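# Place bottles on ledges matching their cap colours

## Task

Put every bottle upright on the wall ledge whose label strip has the same colour as that bottle's cap, so that the bottle's entire base rests on the ledge.

## Robot and tools

Robot: two seven-joint arms, left_arm and right_arm, each ending in a two-finger gripper. Both face +x. left_arm sits on the +y side; these names do not tell you which side of an image an arm appears on. Equal joint values on the two arms give mirror-image postures.

Frame: every position and orientation is in one scene frame, in metres. Its origin lies on the plane z = 0, directly below the point halfway between the two arm bases, 0.70 m beneath them. +z is up and +x is forward. The reported gripper pose can be off by a few centimetres, more at long reach. Gripper axes: the fingers point along the gripper's +z and close along its y. end_effector_position is the point between the pads when they are closed, just under 1 cm behind the fingertips. When the fingers close, the tips move about 17 mm further along +z, and most of that happens while the pads are more than 70 mm apart.

Row layout, shared by every moving tool: one flat list of 16 plain numbers covering both arms. First left_arm: x, y, z, qw, qx, qy, qz, opening. Then the same 8 for right_arm. x, y, z is an absolute target for end_effector_position in metres, in the scene frame. The quaternion is an absolute target orientation, w first, in the scene frame. Opening runs from -1 (closed) to +1 (fully open, 0.145 m). A 0 is a real command, so to leave a gripper alone, resend its current command, shown under Tool commands. To keep an orientation, resend the same quaternion rather than the drifting reported one. An idle arm should get its last reported pose at every call.

execute_actions(actions, cameras): actions is a list of actions. Each action is up to 15 rows, and each row lasts one 1/30 s step. A short action repeats its final row until 15 steps pass, so every action takes 0.5 s. An action is refused for both arms if any target lies more than 0.6 m from that gripper's current position along any of the gripper's own axes. If the first action fails this check against the last reported state, or any action is malformed, the whole call is rejected. An empty list just returns the state and images. The cameras argument selects images: omitted, null or ["all"] gives all, [] gives none.

move(target, speed, blend, opening_speed, blocking, cameras): target is either one 16-number row or a list of up to 15 rows, all absolute poses, with no 0.6 m check. Each gripper follows a straight line from its Hand target and turns the shorter way. speed is in m/s, from 0.002 to 1.1, default 0.25, and turning is capped at twice that in rad/s. It can be one number or one per target. blend, in metres, rounds the corners of a list. opening_speed, 0.2 or more per second on the -1..+1 scale, makes the finger change gradual. A move lasts at most 10 s. It does not avoid obstacles or the other arm, and the gripper can lag, stray or overshoot speed, especially with the arm nearly straight. A changed opening in a later row of a list is applied only after everything comes to rest there. blocking=false returns after about 0.5 s while the motion continues, and a new move replaces it. The result adds a move: line giving the ending (done, off_target, moving, held, fault) and any limits. An arm that is not named is done, meaning within 3 mm and 2 degrees. A held ending means a check withheld steps or the clearance check stopped the move. limits=paced means the pose was clipped. Neither done nor off_target tells you about contact.

wait(seconds, 0 to 10) lets the simulation run on the last commands. stop brakes a running move. zoom_image(camera: cam_high or cam_low, region [x0,y0,x1,y1], at most 504x504 px) enlarges part of the latest image. read_manual returns only licence texts. finished_scene(scene) ends scene 1 or 2 and cannot be undone. The bottles must stay correctly placed without the robot holding them.

Control behaviour: each step, the commanded orientation is clipped to within 32 degrees of the measured one. Position is favoured over orientation. After each action the arm heads to its Hand target, which may fall short, so keep commanding the rest. A big wrist turn can swing the elbow.

Gripping: grip_measured uses the opening scale. Hold an object by commanding an opening clearly below grip_measured. The further below, the harder the squeeze, up to about 10 N per pad on objects up to about 11 cm wide. A fast close can squeeze harder. Allow at least 0.5 s to go from open to closed.

Results: the gripper pose, Hand target, Tool commands, Joint positions (the last number per arm is the opening in metres), Joint velocities ("within noise" when still), and joint torques. Torques include gravity, have offsets and noise, and numbers 3 and 4 wrap at ±28 N m. execute_actions results also list positions at some steps. Time used shows the elapsed time. Images come from cam_high and cam_low, each 896x504, and results note any calibration changes.

Avoid: dropping bottles, releasing them while they still move, fast impacts, hard presses, knocking anything out of the work area, and any contact between the arms, including one gripper closing on the other's fingers. Motors heat up when holding loads, held stretched out, or pushed toward unreachable poses. MOTOR HOT appears at 85 °C, and at 100 °C an OVER-TEMPERATURE FAULT stops the arm for 30-60 s. Loose objects may be nudged by outside pushes now and then.

Each tool is called after "Call:" as name([rows], argument=value, ...), one row to a line, values as JSON.

## Session

Call:
execute_actions(actions=[])

Call:
zoom_image(camera="cam_low", region=[320, 110, 640, 390])

Call:
zoom_image(camera="cam_high", region=[420, 200, 700, 420])

Scene clock: 0.00 s.
left_arm: end_effector_position=(+0.2239, +0.1828, +0.6144) grip_measured=+1.00 end_effector_quat_wxyz=(-0.319, +0.395, -0.515, +0.691) | right_arm: end_effector_position=(+0.4009, -0.1655, +0.3728) grip_measured=+1.00 end_effector_quat_wxyz=(+0.260, +0.265, +0.837, +0.401)
Joint positions: left_arm=[-1.106 0.942 0.535 2.339 -0.48 -0.199 -0.367 0.145] | right_arm=[0.583 0.619 -0.841 0.925 -1.182 -0.496 -0.047 0.145]
Joint velocities: within noise
Joint torques (N m): no reading
Motor temperatures (°C): left_arm=[20 21 22 20 21 23 21] | right_arm=[20 22 21 19 20 19 21]
Hand target: left_arm +0.2239, +0.1828, +0.6144; -0.319, +0.395, -0.515, +0.691 | right_arm +0.4009, -0.1655, +0.3728; +0.260, +0.265, +0.837, +0.401
Tool commands: left_gripper/opening=+1.0 right_gripper/opening=+1.0

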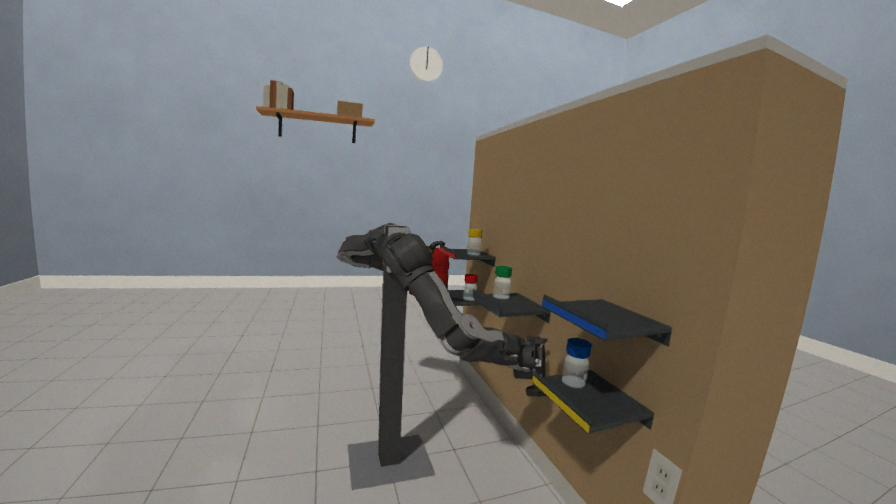

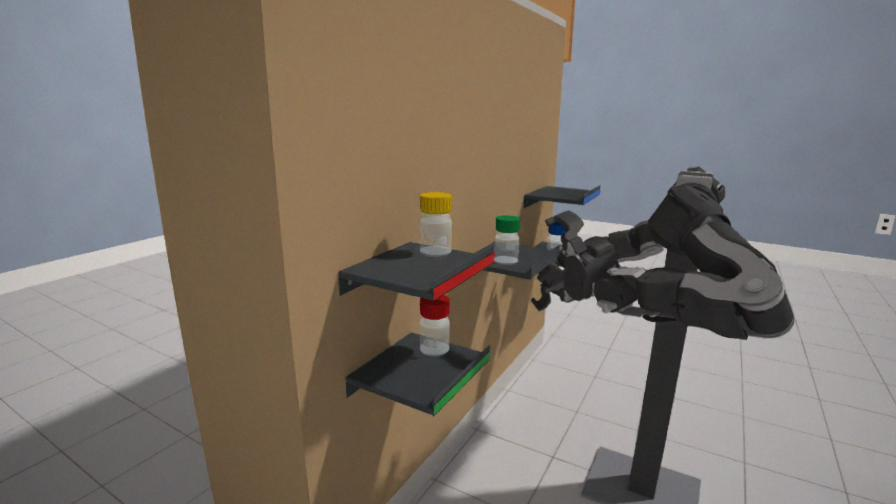

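Scaled by 1.575 from the camera's 896x504 image, which has a finer 1280x720 frame.

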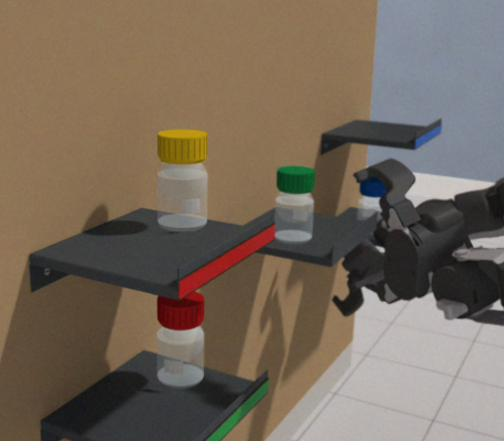

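Scaled by 1.800 from the camera's 896x504 image, which has a finer 1280x720 frame.

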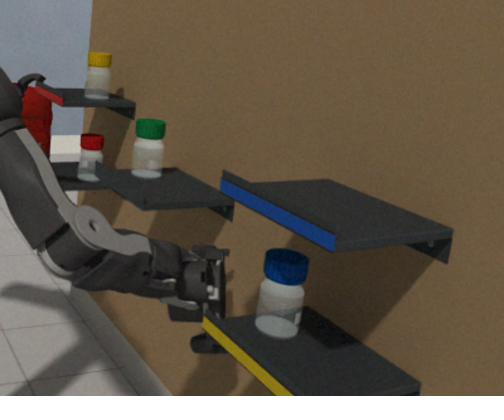

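Call:
move([
  [0.19,0.30,0.50,-0.319,0.395,-0.515,0.691,0.4,0.28,-0.20,0.38,0.260,0.265,0.837,0.401,0.4],
  [0.12,0.42,0.25,0.069,0.961,-0.194,0.186,0.4,0.26,-0.22,0.42,0,0.7071,0,0.7071,0.4],
  [0.24,0.26,0.38,0,0.8434,0,0.5373,0.4,0.29,-0.28,0.49,0,0.7071,0,0.7071,0.4],
  [0.30,0.31,0.493,-0.0616,0.7044,0.0616,0.7044,0.4,0.30,-0.335,0.492,0.0616,0.7044,-0.0616,0.7044,0.4],
], speed=0.3)

Call:
zoom_image(camera="cam_low", region=[380, 250, 540, 390])

Call:
zoom_image(camera="cam_high", region=[480, 270, 660, 430])

Scene clock: 42.20 s.
left_arm: end_effector_position=(+0.3011, +0.3082, +0.4956) grip_measured=+0.40 end_effector_quat_wxyz=(-0.059, +0.703, +0.058, +0.707) | right_arm: end_effector_position=(+0.2995, -0.3329, +0.4914) grip_measured=+0.40 end_effector_quat_wxyz=(+0.058, +0.704, -0.060, +0.705)
Joint positions: left_arm=[-0.432 0.729 0.058 1.765 0.703 -0.252 -0.254 0.105] | right_arm=[-0.399 1.122 -0.264 1.682 0.989 -0.576 -0.421 0.105]
Joint velocities: within noise
Joint torques (N m): left_arm=[1.91 3.65 1.99 3.12 -0.03 -0.69 -0.04] | right_arm=[2.52 6.47 4.03 1.91 -0.04 -0.3 -0.14]
Motor temperatures (°C): left_arm=[20 22 23 21 21 23 21] | right_arm=[22 23 22 19 20 19 21]
Hand target: left_arm +0.3000, +0.3100, +0.4930; -0.062, +0.704, +0.062, +0.704 | right_arm +0.3000, -0.3349, +0.4921; +0.062, +0.704, -0.061, +0.705
Off the commanded pose: left_arm 0.003 m, 1 deg | right_arm 0.002 m, 0 deg.
move: done

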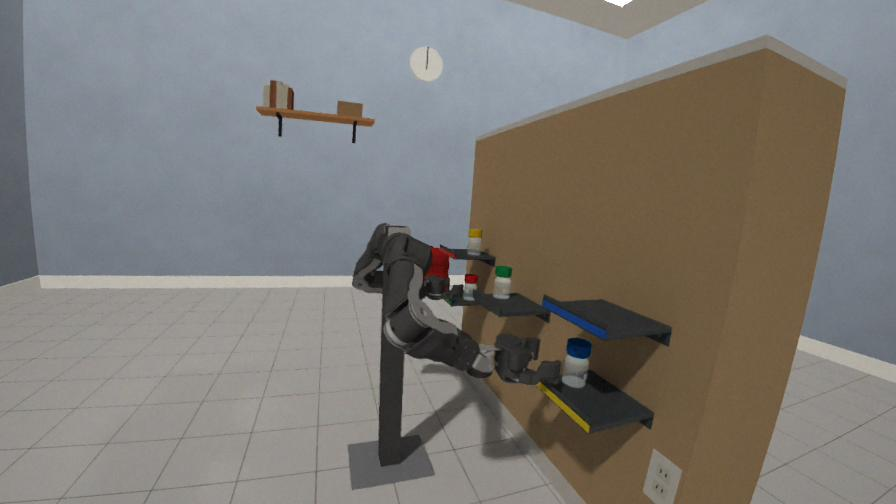

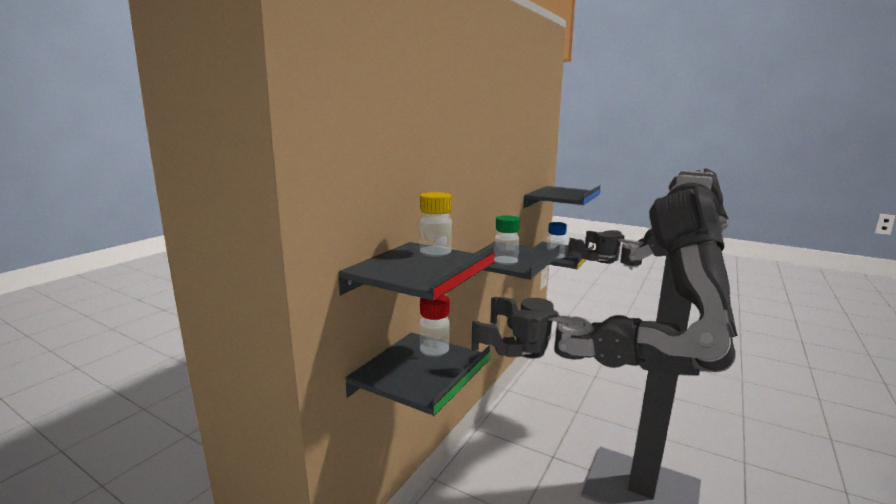

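Scaled by 3.150 from the camera's 896x504 image, which has a finer 1280x720 frame.

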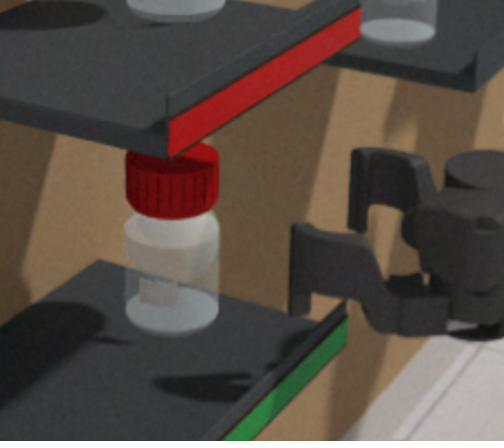

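Scaled by 2.800 from the camera's 896x504 image, which has a finer 1280x720 frame.

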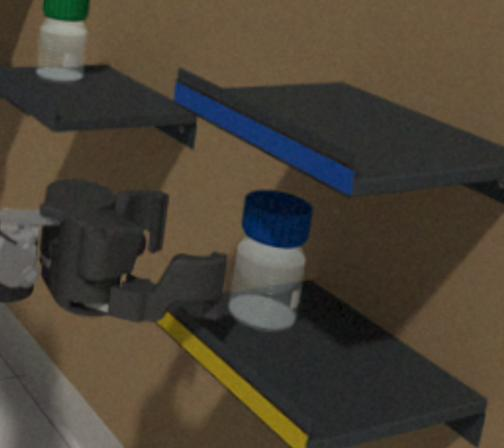

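Call:
move([
  [0.407,0.344,0.487,-0.0616,0.7044,0.0616,0.7044,0.4,0.396,-0.353,0.486,0.0616,0.7044,-0.0616,0.7044,0.4],
  [0.407,0.344,0.487,-0.0616,0.7044,0.0616,0.7044,-1,0.396,-0.353,0.486,0.0616,0.7044,-0.0616,0.7044,-1],
  [0.395,0.34,0.514,-0.0616,0.7044,0.0616,0.7044,-1,0.39,-0.35,0.514,0.0616,0.7044,-0.0616,0.7044,-1],
  [0.38,0.195,0.525,0,0.7071,0,0.7071,-1,0.38,-0.195,0.525,0,0.7071,0,0.7071,-1],
], speed=[0.15,0.15,0.12,0.25])

Call:
zoom_image(camera="cam_low", region=[400, 170, 620, 350])

Call:
zoom_image(camera="cam_high", region=[440, 220, 620, 380])

Scene clock: 61.87 s.
left_arm: end_effector_position=(+0.3793, +0.1934, +0.5224) grip_measured=-0.54 end_effector_quat_wxyz=(+0.003, +0.710, -0.002, +0.704) | right_arm: end_effector_position=(+0.3793, -0.1936, +0.5229) grip_measured=-0.55 end_effector_quat_wxyz=(-0.004, +0.710, +0.001, +0.704)
Joint positions: left_arm=[0.088 0.588 -0.345 1.75 0.588 0.052 -0.379 0.035] | right_arm=[0.235 0.8 -0.644 1.751 0.786 -0.103 -0.567 0.034]
Joint velocities: within noise
Joint torques (N m): left_arm=[6.18 2.94 2.29 4.97 -0.18 -0.76 -0.02] | right_arm=[4.73 3.6 3.74 3.08 -0.4 -0.45 -0.15]
Motor temperatures (°C): left_arm=[20 22 23 21 21 24 21] | right_arm=[21 23 23 19 20 19 21]
Hand target: left_arm +0.3800, +0.1950, +0.5251; +0.000, +0.707, +0.000, +0.707 | right_arm +0.3800, -0.1950, +0.5250; +0.000, +0.707, +0.000, +0.707
Off the commanded pose: left_arm 0.003 m, 1 deg | right_arm 0.003 m, 1 deg.
move: done; target 2's new opening was sent with left_arm's hand 0.005 m and 1 deg from that target

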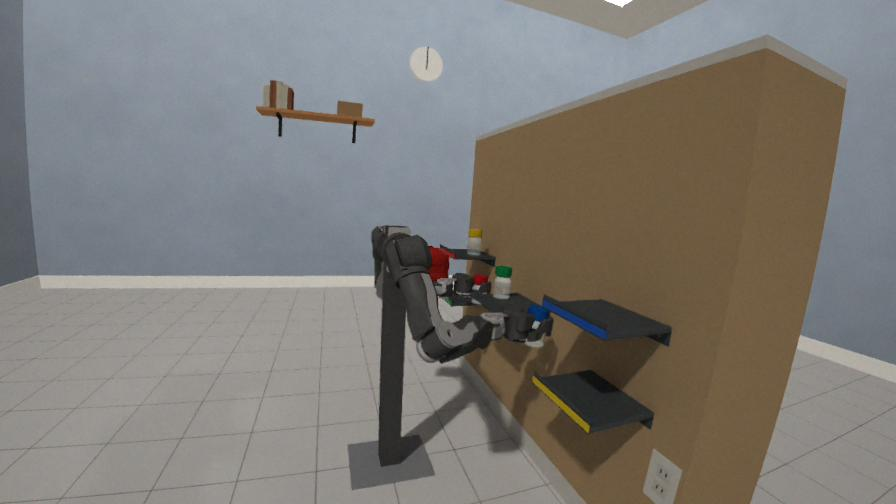

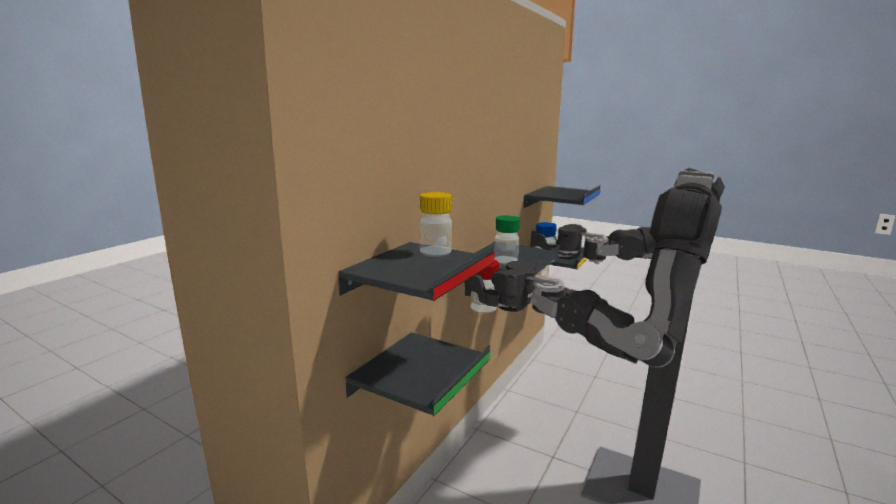

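Scaled by 2.291 from the camera's 896x504 image, which has a finer 1280x720 frame.

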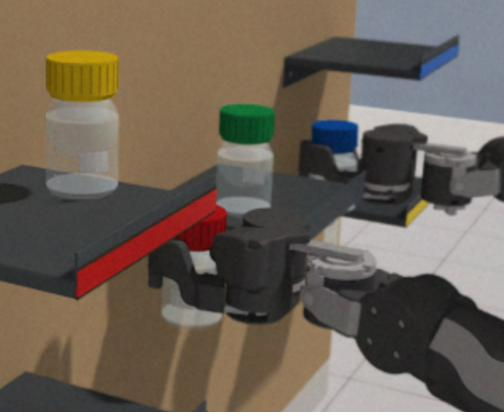

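Scaled by 2.800 from the camera's 896x504 image, which has a finer 1280x720 frame.

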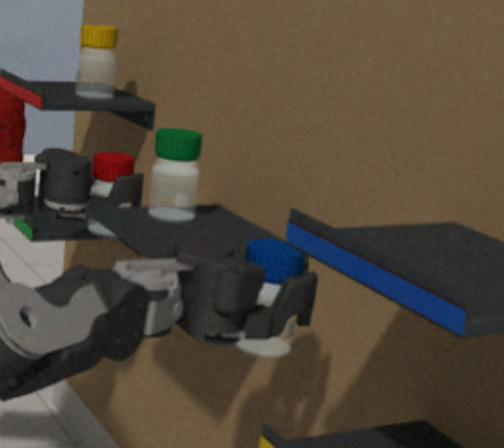

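Call:
move([
  [0.38,0.195,0.725,0,0.7071,0,0.7071,-1,0.38,-0.195,0.73,0,0.7071,0,0.7071,-1],
  [0.325,0.28,0.725,0,0.7071,0,0.7071,-1,0.395,-0.30,0.73,0.0616,0.7044,-0.0616,0.7044,-1],
  [0.325,0.443,0.725,0,0.7071,0,0.7071,-1,0.395,-0.383,0.73,0.0616,0.7044,-0.0616,0.7044,-1],
  [0.402,0.443,0.72,0,0.7071,0,0.7071,-1,0.395,-0.383,0.695,0.0616,0.7044,-0.0616,0.7044,-1],
  [0.402,0.443,0.688,0,0.7071,0,0.7071,-1,0.395,-0.383,0.685,0.0616,0.7044,-0.0616,0.7044,-1],
  [0.402,0.443,0.677,0,0.7071,0,0.7071,-1,0.395,-0.383,0.675,0.0616,0.7044,-0.0616,0.7044,-1],
], speed=[0.25,0.22,0.22,0.18,0.1,0.03])

Call:
zoom_image(camera="cam_low", region=[340, 150, 520, 310])

Call:
zoom_image(camera="cam_high", region=[520, 230, 680, 350])

Scene clock: 83.07 s.
left_arm: end_effector_position=(+0.4014, +0.4429, +0.6856) grip_measured=-0.55 end_effector_quat_wxyz=(+0.000, +0.698, -0.001, +0.716) | right_arm: end_effector_position=(+0.3947, -0.3832, +0.6814) grip_measured=-0.55 end_effector_quat_wxyz=(+0.063, +0.697, -0.062, +0.711)
Joint positions: left_arm=[0.615 1.207 -0.196 1.069 1.094 0.204 0.41 0.034] | right_arm=[0.42 1.347 -0.304 1.567 1.36 0.103 -0.24 0.034]
Joint velocities: within noise
Joint torques (N m): left_arm=[4.5 6.9 1.26 1.85 0.25 -0.37 0.07] | right_arm=[2.89 6.47 3.37 0.7 0.07 -0.24 0.15]
Motor temperatures (°C): left_arm=[22 22 23 22 21 24 21] | right_arm=[22 23 23 19 20 20 21]
Hand target: left_arm +0.4019, +0.4430, +0.6771; +0.000, +0.707, +0.000, +0.707 | right_arm +0.3950, -0.3829, +0.6750; +0.061, +0.704, -0.062, +0.704
Off the commanded pose: left_arm 0.009 m, 1 deg | right_arm 0.006 m, 1 deg.
move: off_target (left_arm, right_arm)

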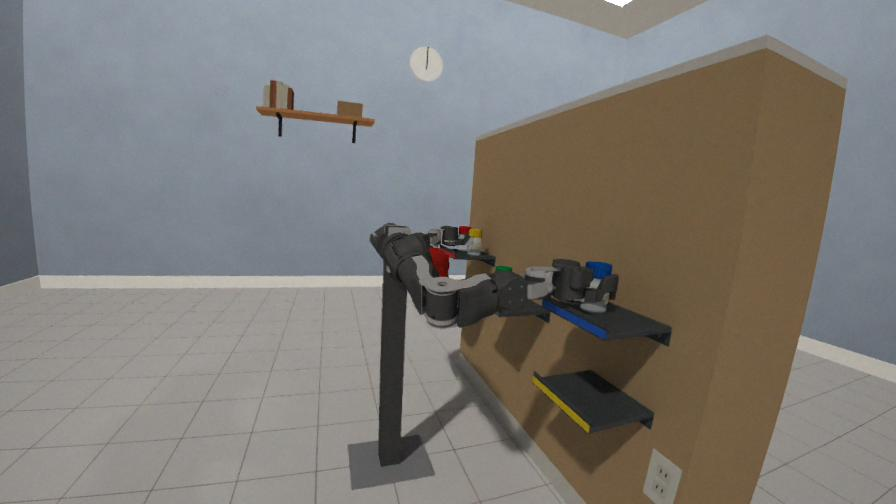

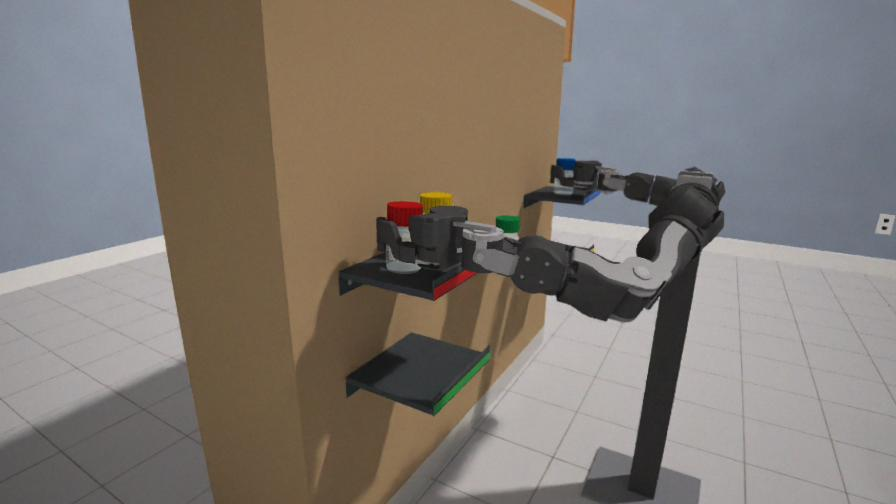

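Scaled by 2.800 from the camera's 896x504 image, which has a finer 1280x720 frame.

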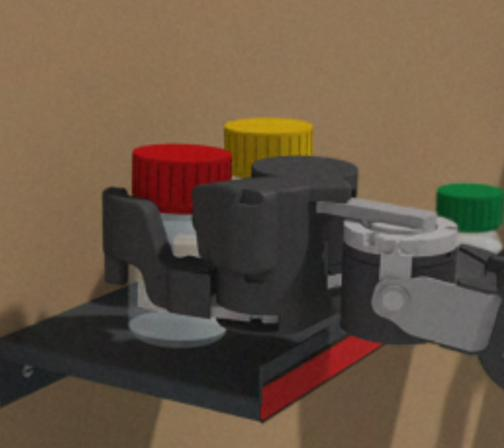

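Scaled by 3.150 from the camera's 896x504 image, which has a finer 1280x720 frame.

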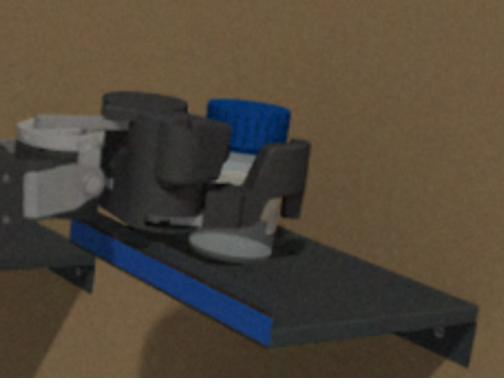

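Call:
move([
  [0.402,0.443,0.684,0,0.7071,0,0.7071,-1,0.395,-0.383,0.680,0.0616,0.7044,-0.0616,0.7044,-1],
  [0.402,0.443,0.684,0,0.7071,0,0.7071,-0.02,0.395,-0.383,0.680,0.0616,0.7044,-0.0616,0.7044,0.1],
  [0.335,0.443,0.69,0,0.7071,0,0.7071,-0.02,0.335,-0.372,0.69,0.0616,0.7044,-0.0616,0.7044,0.1],
  [0.335,0.43,0.76,0,0.7071,0,0.7071,-0.02,0.345,-0.33,0.76,0.0616,0.7044,-0.0616,0.7044,0.1],
  [0.35,0.20,0.74,0,0.7071,0,0.7071,-0.02,0.36,-0.20,0.72,0,0.7071,0,0.7071,0.1],
], speed=[0.05,0.1,0.15,0.22,0.25])

Call:
zoom_image(camera="cam_low", region=[340, 150, 560, 310])

Call:
zoom_image(camera="cam_high", region=[440, 220, 680, 350])

Scene clock: 106.60 s.
left_arm: end_effector_position=(+0.3497, +0.1985, +0.7412) grip_measured=-0.02 end_effector_quat_wxyz=(-0.012, +0.671, -0.019, +0.741) | right_arm: end_effector_position=(+0.3602, -0.1996, +0.7197) grip_measured=+0.10 end_effector_quat_wxyz=(-0.001, +0.707, +0.001, +0.707)
Joint positions: left_arm=[-1.407 1.81 1.557 2.215 1.584 0.063 -0.871 0.074] | right_arm=[1.068 1.228 -0.87 2.17 1.559 0.274 -0.879 0.083]
Joint velocities: within noise
Joint torques (N m): left_arm=[4.73 0.67 2.95 -0.61 -0.21 -0.34 -0.05] | right_arm=[3.68 1.65 5.08 0.57 -0.31 -0.16 -0.15]
Motor temperatures (°C): left_arm=[22 24 23 21 21 24 21] | right_arm=[22 24 23 19 20 20 21]
Hand target: left_arm +0.3501, +0.2001, +0.7397; -0.015, +0.673, -0.017, +0.739 | right_arm +0.3600, -0.2000, +0.7201; +0.000, +0.707, +0.000, +0.707
Off the commanded pose: left_arm 0.002 m, 6 deg | right_arm 0.001 m, 0 deg.
joint sent to its limit (left arm) — joint 1 (shoulder pitch), lower limit; joint 5 (forearm roll), upper limit. The joint targets are off in orientation, not in position.
joint sent to its limit (right arm) — joint 5 (forearm roll), upper limit. The joint targets still meet the commanded pose.
move: off_target (left_arm)

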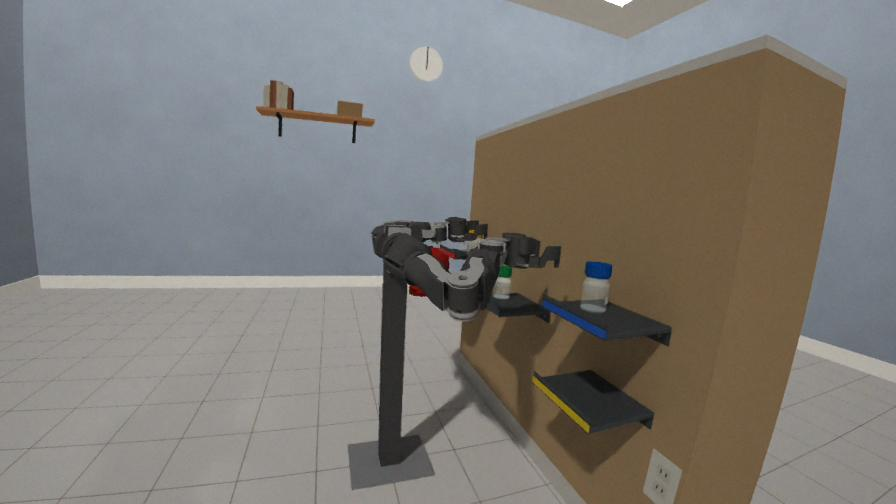

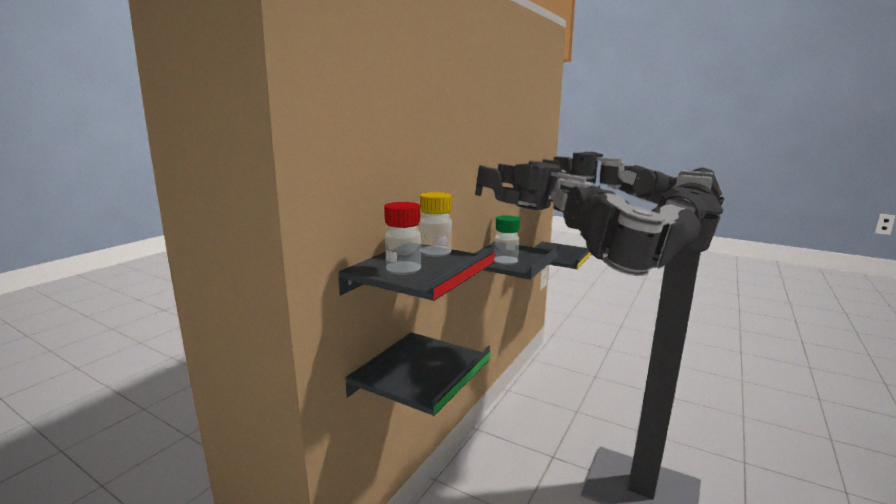

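Scaled by 2.291 from the camera's 896x504 image, which has a finer 1280x720 frame.

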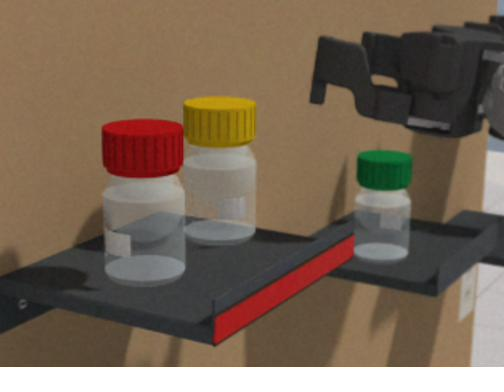

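Scaled by 2.100 from the camera's 896x504 image, which has a finer 1280x720 frame.

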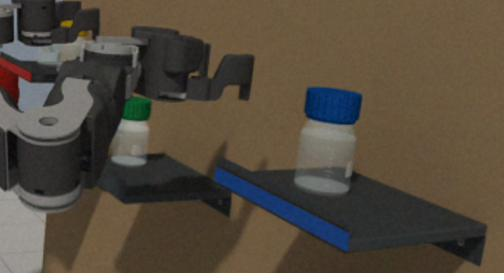

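Call:
move([
  [0.26,0.26,0.64,0,0.7071,0,0.7071,0.1,0.38,-0.195,0.62,0,0.7071,0,0.7071,0.1],
  [0.12,0.45,0.32,0.069,0.961,-0.194,0.186,0.1,0.36,-0.195,0.50,0,0.7071,0,0.7071,0.1],
  [0.11,0.42,0.21,0.069,0.961,-0.194,0.186,0.1,0.33,-0.195,0.47,0,0.7071,0,0.7071,0.1],
  [0.25,0.24,0.40,0,0.8434,0,0.5373,0.4,0.30,-0.195,0.47,0,0.7071,0,0.7071,0.1],
  [0.30,0.17,0.59,0,0.7071,0,0.7071,0.4,0.30,-0.195,0.47,0,0.7071,0,0.7071,0.1],
  [0.33,0.068,0.60,0.1228,0.6964,-0.1228,0.6964,0.4,0.30,-0.195,0.47,0,0.7071,0,0.7071,0.1],
], speed=0.35, cameras=["cam_low"])

Scene clock: 130.60 s.
left_arm: end_effector_position=(+0.3297, +0.0690, +0.6026) grip_measured=+0.40 end_effector_quat_wxyz=(+0.122, +0.693, -0.120, +0.700) | right_arm: end_effector_position=(+0.3002, -0.1942, +0.4689) grip_measured=+0.10 end_effector_quat_wxyz=(-0.001, +0.709, +0.002, +0.706)
Joint positions: left_arm=[0.171 0.474 -0.485 2.177 0.561 0.458 -0.394 0.105] | right_arm=[0.149 0.998 -1.065 1.816 0.667 -0.525 -0.873 0.083]
Joint velocities: within noise
Joint torques (N m): left_arm=[5.08 1.12 0.55 3.26 0.05 -0.52 0.21] | right_arm=[2.49 4.39 3.08 3.32 -0.35 -0.38 -0.14]
Motor temperatures (°C): left_arm=[21 22 24 21 21 24 21] | right_arm=[22 23 23 19 20 20 21]
Hand target: left_arm +0.3300, +0.0680, +0.5999; +0.123, +0.696, -0.123, +0.696 | right_arm +0.3001, -0.1951, +0.4700; +0.000, +0.707, +0.000, +0.707
Off the commanded pose: left_arm 0.003 m, 1 deg | right_arm 0.001 m, 0 deg.
elbow stopped short (left arm): the move would have taken joint 4 (elbow) straighter than the controller allows.
move: done
Images, in order (width x height): cam_low 896x504.

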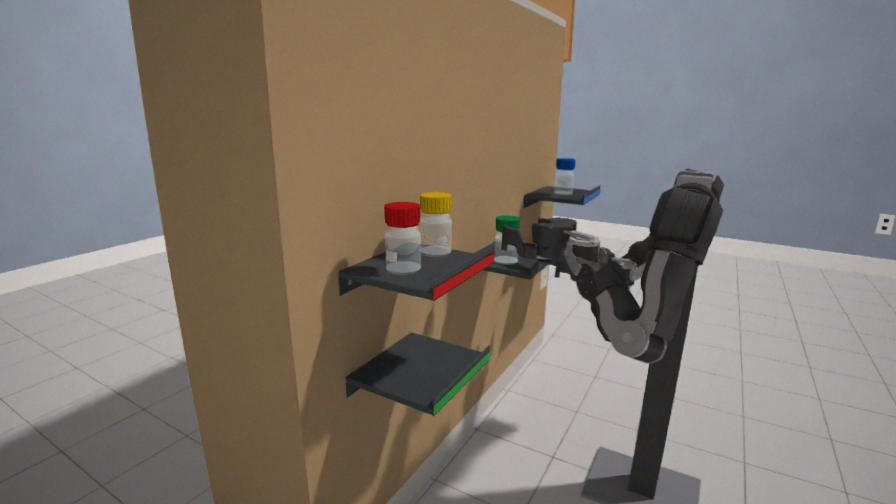

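Call:
move([
  [0.395,0.044,0.582,0.1228,0.6964,-0.1228,0.6964,0.4,0.30,-0.195,0.47,0,0.7071,0,0.7071,0.1],
  [0.395,0.044,0.582,0.1228,0.6964,-0.1228,0.6964,-1,0.30,-0.195,0.47,0,0.7071,0,0.7071,0.1],
  [0.39,0.05,0.63,0.1228,0.6964,-0.1228,0.6964,-1,0.30,-0.195,0.47,0,0.7071,0,0.7071,0.1],
  [0.38,0.19,0.625,0,0.7071,0,0.7071,-1,0.30,-0.195,0.47,0,0.7071,0,0.7071,0.1],
  [0.38,0.19,0.525,0,0.7071,0,0.7071,-1,0.30,-0.195,0.47,0,0.7071,0,0.7071,0.1],
  [0.40,0.37,0.516,-0.0616,0.7044,0.0616,0.7044,-1,0.30,-0.195,0.47,0,0.7071,0,0.7071,0.1],
  [0.40,0.37,0.499,-0.0616,0.7044,0.0616,0.7044,-1,0.30,-0.195,0.47,0,0.7071,0,0.7071,0.1],
  [0.40,0.37,0.487,-0.0616,0.7044,0.0616,0.7044,-1,0.30,-0.195,0.47,0,0.7071,0,0.7071,0.1],
], speed=[0.16,0.2,0.18,0.25,0.25,0.25,0.1,0.035])

Call:
zoom_image(camera="cam_low", region=[340, 230, 540, 410])

Scene clock: 152.37 s.
left_arm: end_effector_position=(+0.4002, +0.3722, +0.4929) grip_measured=-0.53 end_effector_quat_wxyz=(-0.065, +0.698, +0.062, +0.710) | right_arm: end_effector_position=(+0.3002, -0.1943, +0.4689) grip_measured=+0.10 end_effector_quat_wxyz=(+0.000, +0.709, +0.002, +0.706)
Joint positions: left_arm=[0.195 0.674 -0.038 1.127 0.678 -0.192 0.067 0.035] | right_arm=[0.149 0.998 -1.065 1.816 0.667 -0.525 -0.873 0.083]
Joint velocities: within noise
Joint torques (N m): left_arm=[6.05 4.89 0.7 3.02 0.19 -0.48 0.22] | right_arm=[2.47 4.36 2.99 3.32 -0.37 -0.41 -0.15]
Motor temperatures (°C): left_arm=[22 22 23 22 21 24 21] | right_arm=[21 23 23 20 20 20 21]
Hand target: left_arm +0.3999, +0.3700, +0.4870; -0.062, +0.704, +0.062, +0.704 | right_arm +0.3001, -0.1951, +0.4700; +0.000, +0.707, +0.000, +0.707
Off the commanded pose: left_arm 0.006 m, 1 deg | right_arm 0.001 m, 0 deg.
move: off_target (left_arm)

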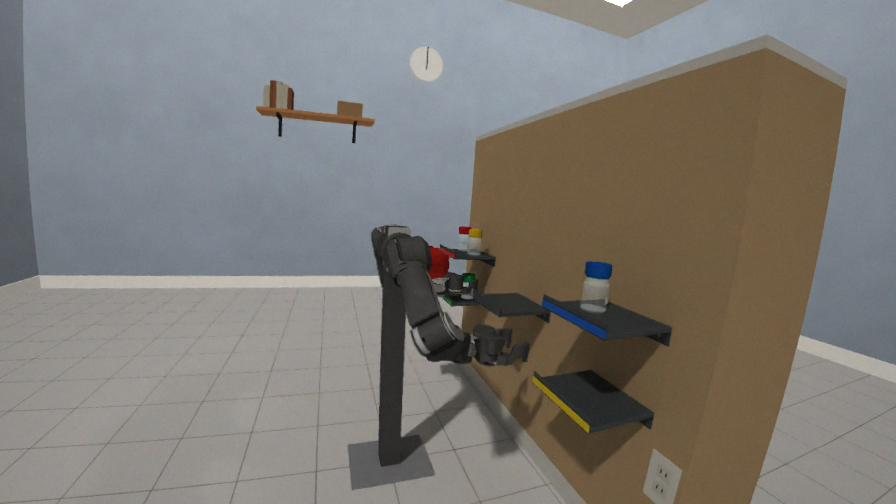

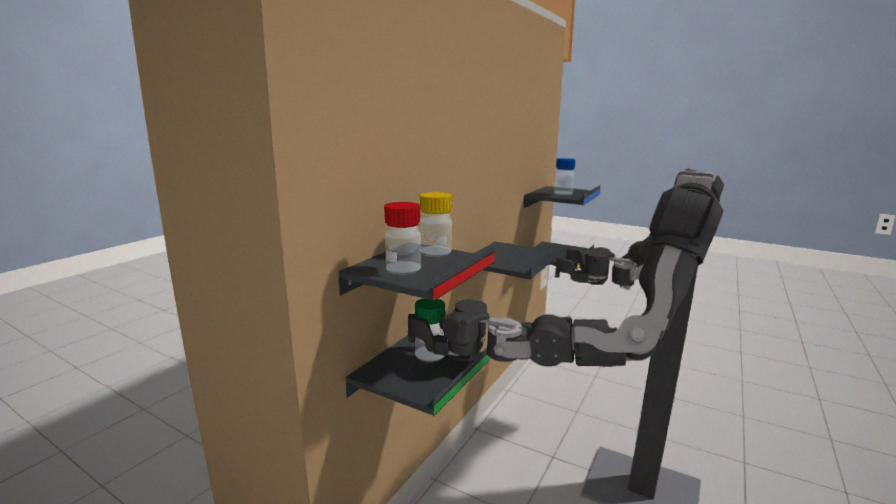

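Scaled by 2.520 from the camera's 896x504 image, which has a finer 1280x720 frame.

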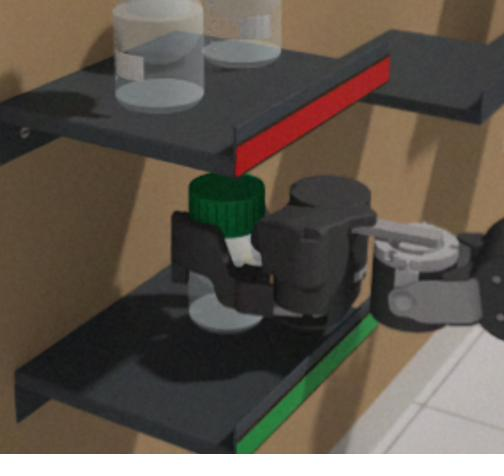

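Call:
move([
  [0.40,0.37,0.4915,-0.0616,0.7044,0.0616,0.7044,-1,0.30,-0.195,0.47,0,0.7071,0,0.7071,0.1],
  [0.40,0.37,0.4915,-0.0616,0.7044,0.0616,0.7044,0.1,0.30,-0.195,0.47,0,0.7071,0,0.7071,0.1],
  [0.315,0.355,0.505,-0.0616,0.7044,0.0616,0.7044,0.1,0.30,-0.195,0.47,0,0.7071,0,0.7071,0.1],
  [0.34,0.19,0.54,0,0.7071,0,0.7071,0.1,0.30,-0.195,0.47,0,0.7071,0,0.7071,0.1],
  [0.36,0.19,0.67,0,0.7071,0,0.7071,0.1,0.30,-0.195,0.47,0,0.7071,0,0.7071,0.1],
  [0.335,0.30,0.705,0,0.7071,0,0.7071,0.1,0.30,-0.195,0.47,0,0.7071,0,0.7071,0.1],
  [0.338,0.341,0.69,0,0.7071,0,0.7071,0.1,0.30,-0.195,0.47,0,0.7071,0,0.7071,0.1],
], speed=[0.1,0.1,0.16,0.3,0.3,0.25,0.2])

Call:
zoom_image(camera="cam_low", region=[340, 170, 540, 350])

Scene clock: 175.17 s.
left_arm: end_effector_position=(+0.3380, +0.3418, +0.6900) grip_measured=+0.10 end_effector_quat_wxyz=(-0.001, +0.707, +0.003, +0.707) | right_arm: end_effector_position=(+0.3002, -0.1943, +0.4689) grip_measured=+0.10 end_effector_quat_wxyz=(+0.000, +0.709, +0.002, +0.706)
Joint positions: left_arm=[-0.004 0.925 0.554 1.885 0.997 0.622 0.061 0.083] | right_arm=[0.149 0.998 -1.065 1.816 0.667 -0.525 -0.873 0.083]
Joint velocities: within noise
Joint torques (N m): left_arm=[4 7.03 2.21 2.82 0.12 -0.69 0.23] | right_arm=[2.36 4.26 3.14 3.3 -0.36 -0.42 -0.15]
Motor temperatures (°C): left_arm=[23 23 23 22 21 24 21] | right_arm=[21 23 23 20 20 20 21]
Hand target: left_arm +0.3380, +0.3410, +0.6901; +0.000, +0.707, +0.000, +0.707 | right_arm +0.3001, -0.1951, +0.4700; +0.000, +0.707, +0.000, +0.707
Off the commanded pose: left_arm 0.001 m, 0 deg | right_arm 0.001 m, 0 deg.
move: done

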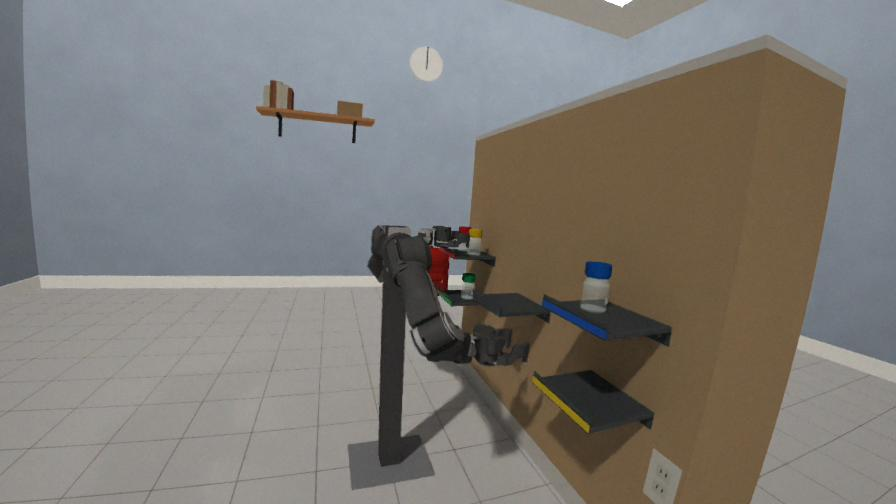

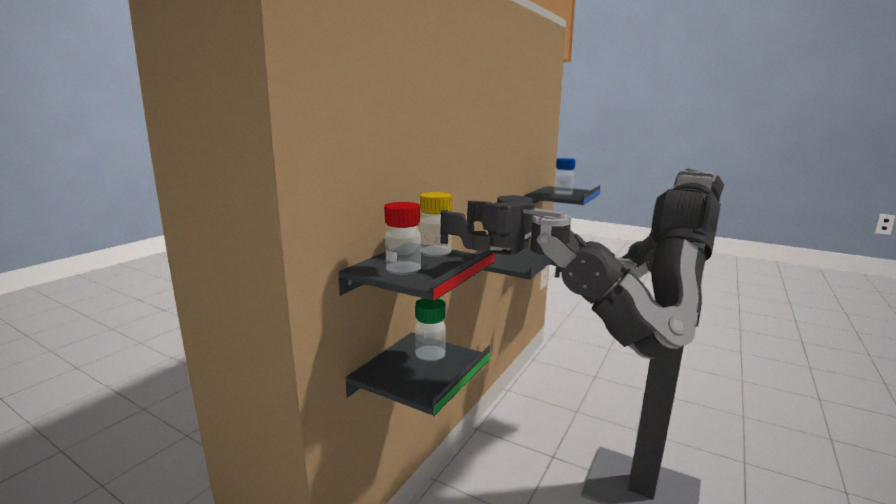

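Scaled by 2.520 from the camera's 896x504 image, which has a finer 1280x720 frame.

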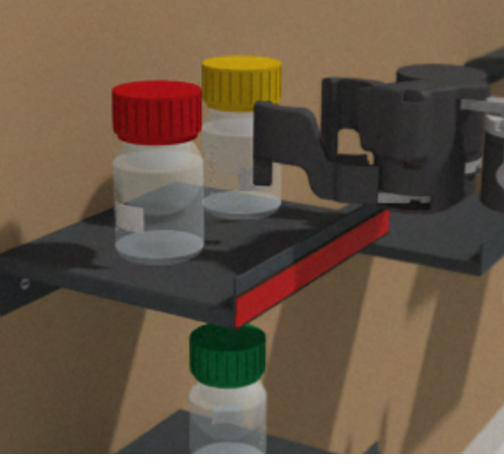

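Call:
move([
  [0.405,0.341,0.684,0,0.7071,0,0.7071,0.1,0.30,-0.195,0.47,0,0.7071,0,0.7071,0.4],
  [0.405,0.341,0.684,0,0.7071,0,0.7071,-1,0.30,-0.195,0.47,0,0.7071,0,0.7071,0.4],
  [0.395,0.335,0.745,0,0.7071,0,0.7071,-1,0.30,-0.195,0.52,0,0.7071,0,0.7071,0.4],
  [0.385,0.18,0.70,0,0.7071,0,0.7071,-1,0.31,-0.175,0.60,0,0.7071,0,0.7071,0.4],
  [0.388,0.015,0.645,0.1228,0.6964,-0.1228,0.6964,-1,0.31,-0.175,0.60,0,0.7071,0,0.7071,0.4],
  [0.388,0.015,0.597,0.1228,0.6964,-0.1228,0.6964,-1,0.31,-0.175,0.60,0,0.7071,0,0.7071,0.4],
  [0.388,0.015,0.583,0.1228,0.6964,-0.1228,0.6964,-1,0.31,-0.175,0.60,0,0.7071,0,0.7071,0.4],
  [0.388,0.015,0.584,0.1228,0.6964,-0.1228,0.6964,0.1,0.31,-0.175,0.60,0,0.7071,0,0.7071,0.4],
  [0.32,0.04,0.595,0.1228,0.6964,-0.1228,0.6964,0.1,0.31,-0.175,0.60,0,0.7071,0,0.7071,0.4],
  [0.32,0.16,0.61,0,0.7071,0,0.7071,0.1,0.31,-0.12,0.60,0,0.7071,0,0.7071,0.4],
], speed=[0.16,0.2,0.2,0.28,0.28,0.18,0.04,0.1,0.18,0.3])

Call:
zoom_image(camera="cam_low", region=[440, 170, 600, 290])

Call:
zoom_image(camera="cam_high", region=[440, 230, 600, 350])

Scene clock: 207.43 s.
left_arm: end_effector_position=(+0.3207, +0.1602, +0.6102) grip_measured=+0.10 end_effector_quat_wxyz=(-0.001, +0.707, -0.002, +0.708) | right_arm: end_effector_position=(+0.3098, -0.1193, +0.6012) grip_measured=+0.40 end_effector_quat_wxyz=(-0.004, +0.706, +0.000, +0.708)
Joint positions: left_arm=[0.082 0.747 -0.396 2.292 0.77 0.352 -0.779 0.083] | right_arm=[0.506 0.857 -1.039 2.3 0.863 0.133 -1.198 0.105]
Joint velocities: within noise
Joint torques (N m): left_arm=[3.49 2.41 1.77 4.56 -0.16 -0.52 0.02] | right_arm=[3.49 1.6 2.35 2.36 -0.52 -0.02 -0.13]
Motor temperatures (°C): left_arm=[22 24 23 22 21 25 21] | right_arm=[21 23 23 20 20 20 21]
Hand target: left_arm +0.3200, +0.1600, +0.6100; +0.000, +0.707, +0.000, +0.707 | right_arm +0.3100, -0.1200, +0.6000; +0.000, +0.707, +0.000, +0.707
Off the commanded pose: left_arm 0.001 m, 0 deg | right_arm 0.001 m, 0 deg.
move: done

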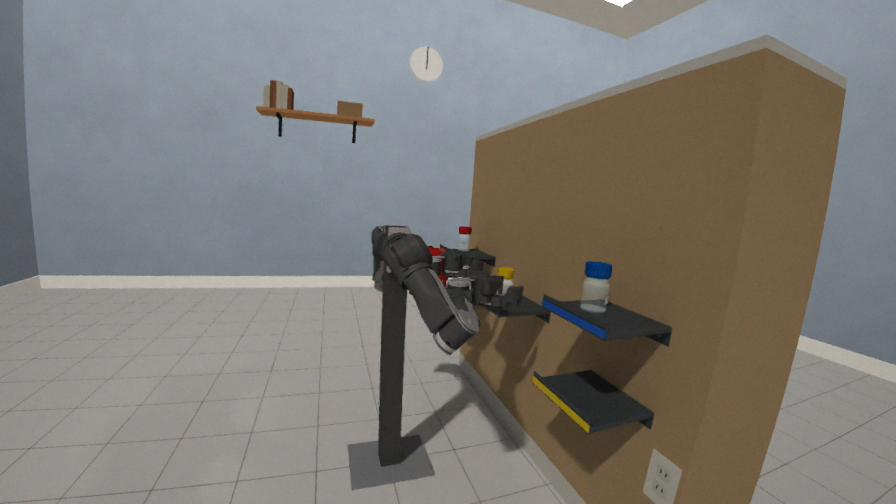

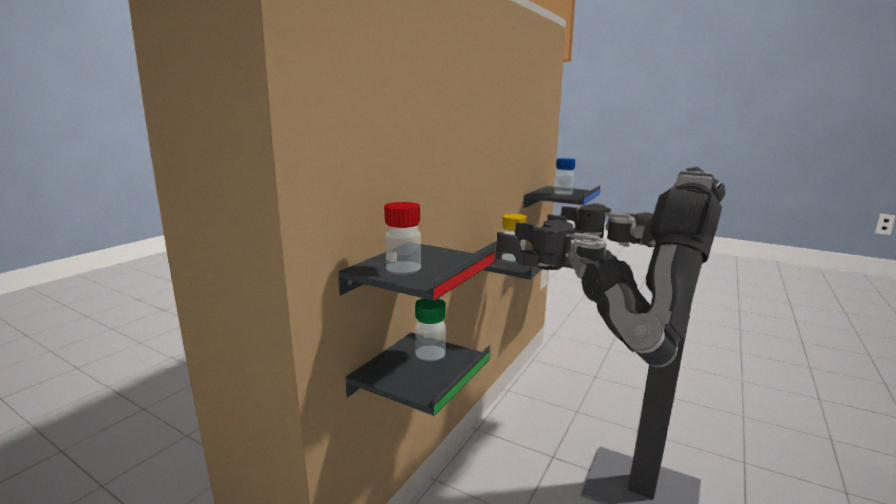

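Scaled by 3.150 from the camera's 896x504 image, which has a finer 1280x720 frame.

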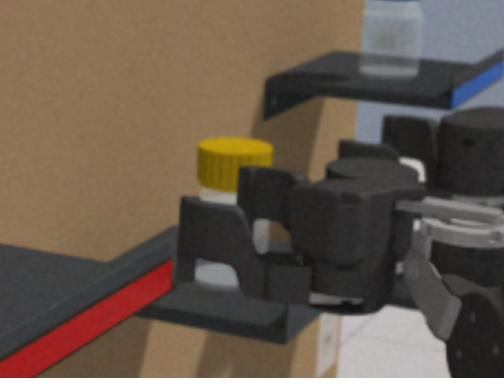

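Scaled by 3.150 from the camera's 896x504 image, which has a finer 1280x720 frame.

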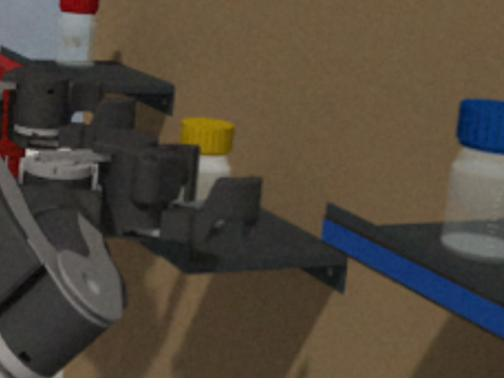

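Call:
move([
  [0.33,0.19,0.61,0,0.7071,0,0.7071,0.1,0.33,0.008,0.60,-0.1228,0.6964,0.1228,0.6964,0.4],
  [0.33,0.19,0.61,0,0.7071,0,0.7071,0.1,0.388,0.030,0.584,-0.1228,0.6964,0.1228,0.6964,0.4],
  [0.33,0.19,0.61,0,0.7071,0,0.7071,0.1,0.388,0.030,0.584,-0.1228,0.6964,0.1228,0.6964,-1],
  [0.33,0.19,0.61,0,0.7071,0,0.7071,0.1,0.385,0.01,0.63,-0.1228,0.6964,0.1228,0.6964,-1],
  [0.33,0.19,0.61,0,0.7071,0,0.7071,0.1,0.38,-0.19,0.625,0,0.7071,0,0.7071,-1],
  [0.33,0.19,0.61,0,0.7071,0,0.7071,0.1,0.38,-0.195,0.522,0,0.7071,0,0.7071,-1],
  [0.33,0.19,0.61,0,0.7071,0,0.7071,0.1,0.39,-0.375,0.516,0.0616,0.7044,-0.0616,0.7044,-1],
  [0.33,0.19,0.61,0,0.7071,0,0.7071,0.1,0.39,-0.375,0.497,0.0616,0.7044,-0.0616,0.7044,-1],
  [0.33,0.19,0.61,0,0.7071,0,0.7071,0.1,0.39,-0.375,0.486,0.0616,0.7044,-0.0616,0.7044,-1],
], speed=[0.28,0.17,0.2,0.22,0.3,0.28,0.25,0.12,0.04], cameras=["cam_high"])

Call:
zoom_image(camera="cam_high", region=[500, 270, 680, 430])

Scene clock: 231.33 s.
left_arm: end_effector_position=(+0.3296, +0.1896, +0.6119) grip_measured=+0.10 end_effector_quat_wxyz=(+0.000, +0.705, +0.001, +0.709) | right_arm: end_effector_position=(+0.3898, -0.3763, +0.4862) grip_measured=-0.48 end_effector_quat_wxyz=(+0.064, +0.705, -0.063, +0.703)
Joint positions: left_arm=[0.029 0.854 -0.266 2.238 0.866 0.271 -0.677 0.083] | right_arm=[0.409 1.054 -0.873 1.149 1.253 -0.532 -0.168 0.039]
Joint velocities: within noise
Joint torques (N m): left_arm=[3.55 3.94 1.98 2.73 -0.12 -0.6 0.22] | right_arm=[4.52 5.66 3.59 1.14 -0.01 -0.6 0.15]
Motor temperatures (°C): left_arm=[22 23 23 22 21 24 21] | right_arm=[22 23 23 20 20 20 21]
Hand target: left_arm +0.3300, +0.1900, +0.6099; +0.000, +0.707, +0.000, +0.707 | right_arm +0.3900, -0.3749, +0.4859; +0.062, +0.704, -0.062, +0.704
Off the commanded pose: left_arm 0.002 m, 0 deg | right_arm 0.001 m, 0 deg.
move: done
Images, in order (width x height): cam_high 896x504.

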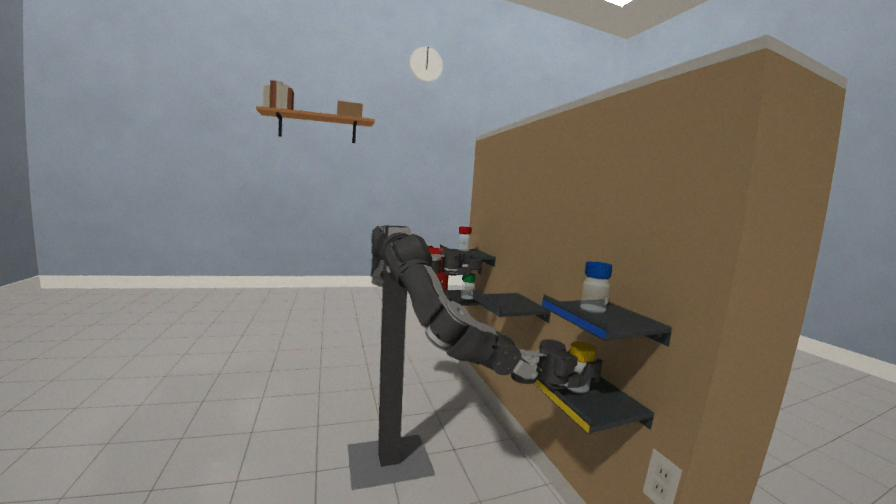

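Scaled by 2.800 from the camera's 896x504 image, which has a finer 1280x720 frame.

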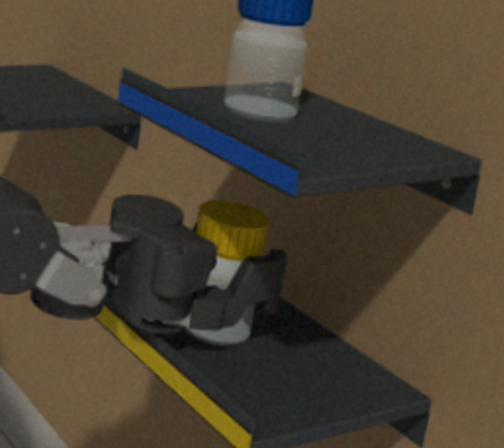

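Lower slightly more, release, retreat.

Call:
move([
  [0.33,0.19,0.61,0,0.7071,0,0.7071,0.1,0.39,-0.375,0.482,0.0616,0.7044,-0.0616,0.7044,-1],
  [0.33,0.19,0.61,0,0.7071,0,0.7071,0.1,0.39,-0.375,0.483,0.0616,0.7044,-0.0616,0.7044,0.1],
  [0.33,0.19,0.61,0,0.7071,0,0.7071,0.1,0.315,-0.362,0.495,0.0616,0.7044,-0.0616,0.7044,0.1],
], speed=[0.04,0.1,0.16], cameras=["cam_high"])

Call:
finished_scene(scene=2)

Scene clock: 240.80 s.
left_arm: end_effector_position=(+0.3296, +0.1896, +0.6119) grip_measured=+0.10 end_effector_quat_wxyz=(+0.000, +0.705, +0.001, +0.709) | right_arm: end_effector_position=(+0.3146, -0.3616, +0.4937) grip_measured=+0.10 end_effector_quat_wxyz=(+0.061, +0.707, -0.060, +0.702)
Joint positions: left_arm=[0.029 0.854 -0.266 2.238 0.866 0.271 -0.677 0.083] | right_arm=[0.065 1.339 -0.863 1.552 1.264 -0.77 -0.391 0.083]
Joint velocities: within noise
Joint torques (N m): left_arm=[3.55 3.97 1.98 2.73 -0.13 -0.6 0.22] | right_arm=[2.97 6.95 3.67 1.24 -0.12 -0.53 -0.15]
Motor temperatures (°C): left_arm=[22 23 23 22 21 24 21] | right_arm=[22 24 23 20 20 20 21]
Hand target: left_arm +0.3300, +0.1900, +0.6100; +0.000, +0.707, +0.000, +0.707 | right_arm +0.3150, -0.3619, +0.4949; +0.062, +0.705, -0.062, +0.704
Off the commanded pose: left_arm 0.002 m, 0 deg | right_arm 0.001 m, 0 deg.
move: done; target 2's new opening was sent with right_arm's hand 0.004 m and 1 deg from that target
Images, in order (width x height): cam_high 896x504.

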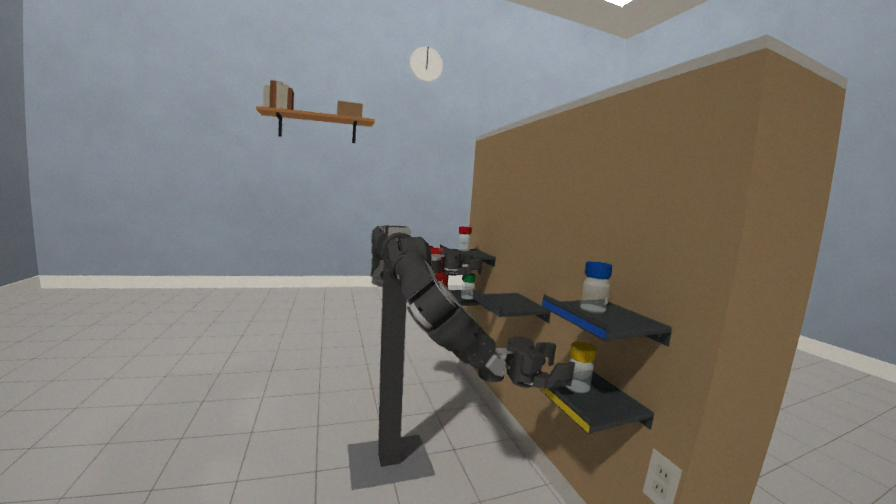

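The scene is finished: the task was done.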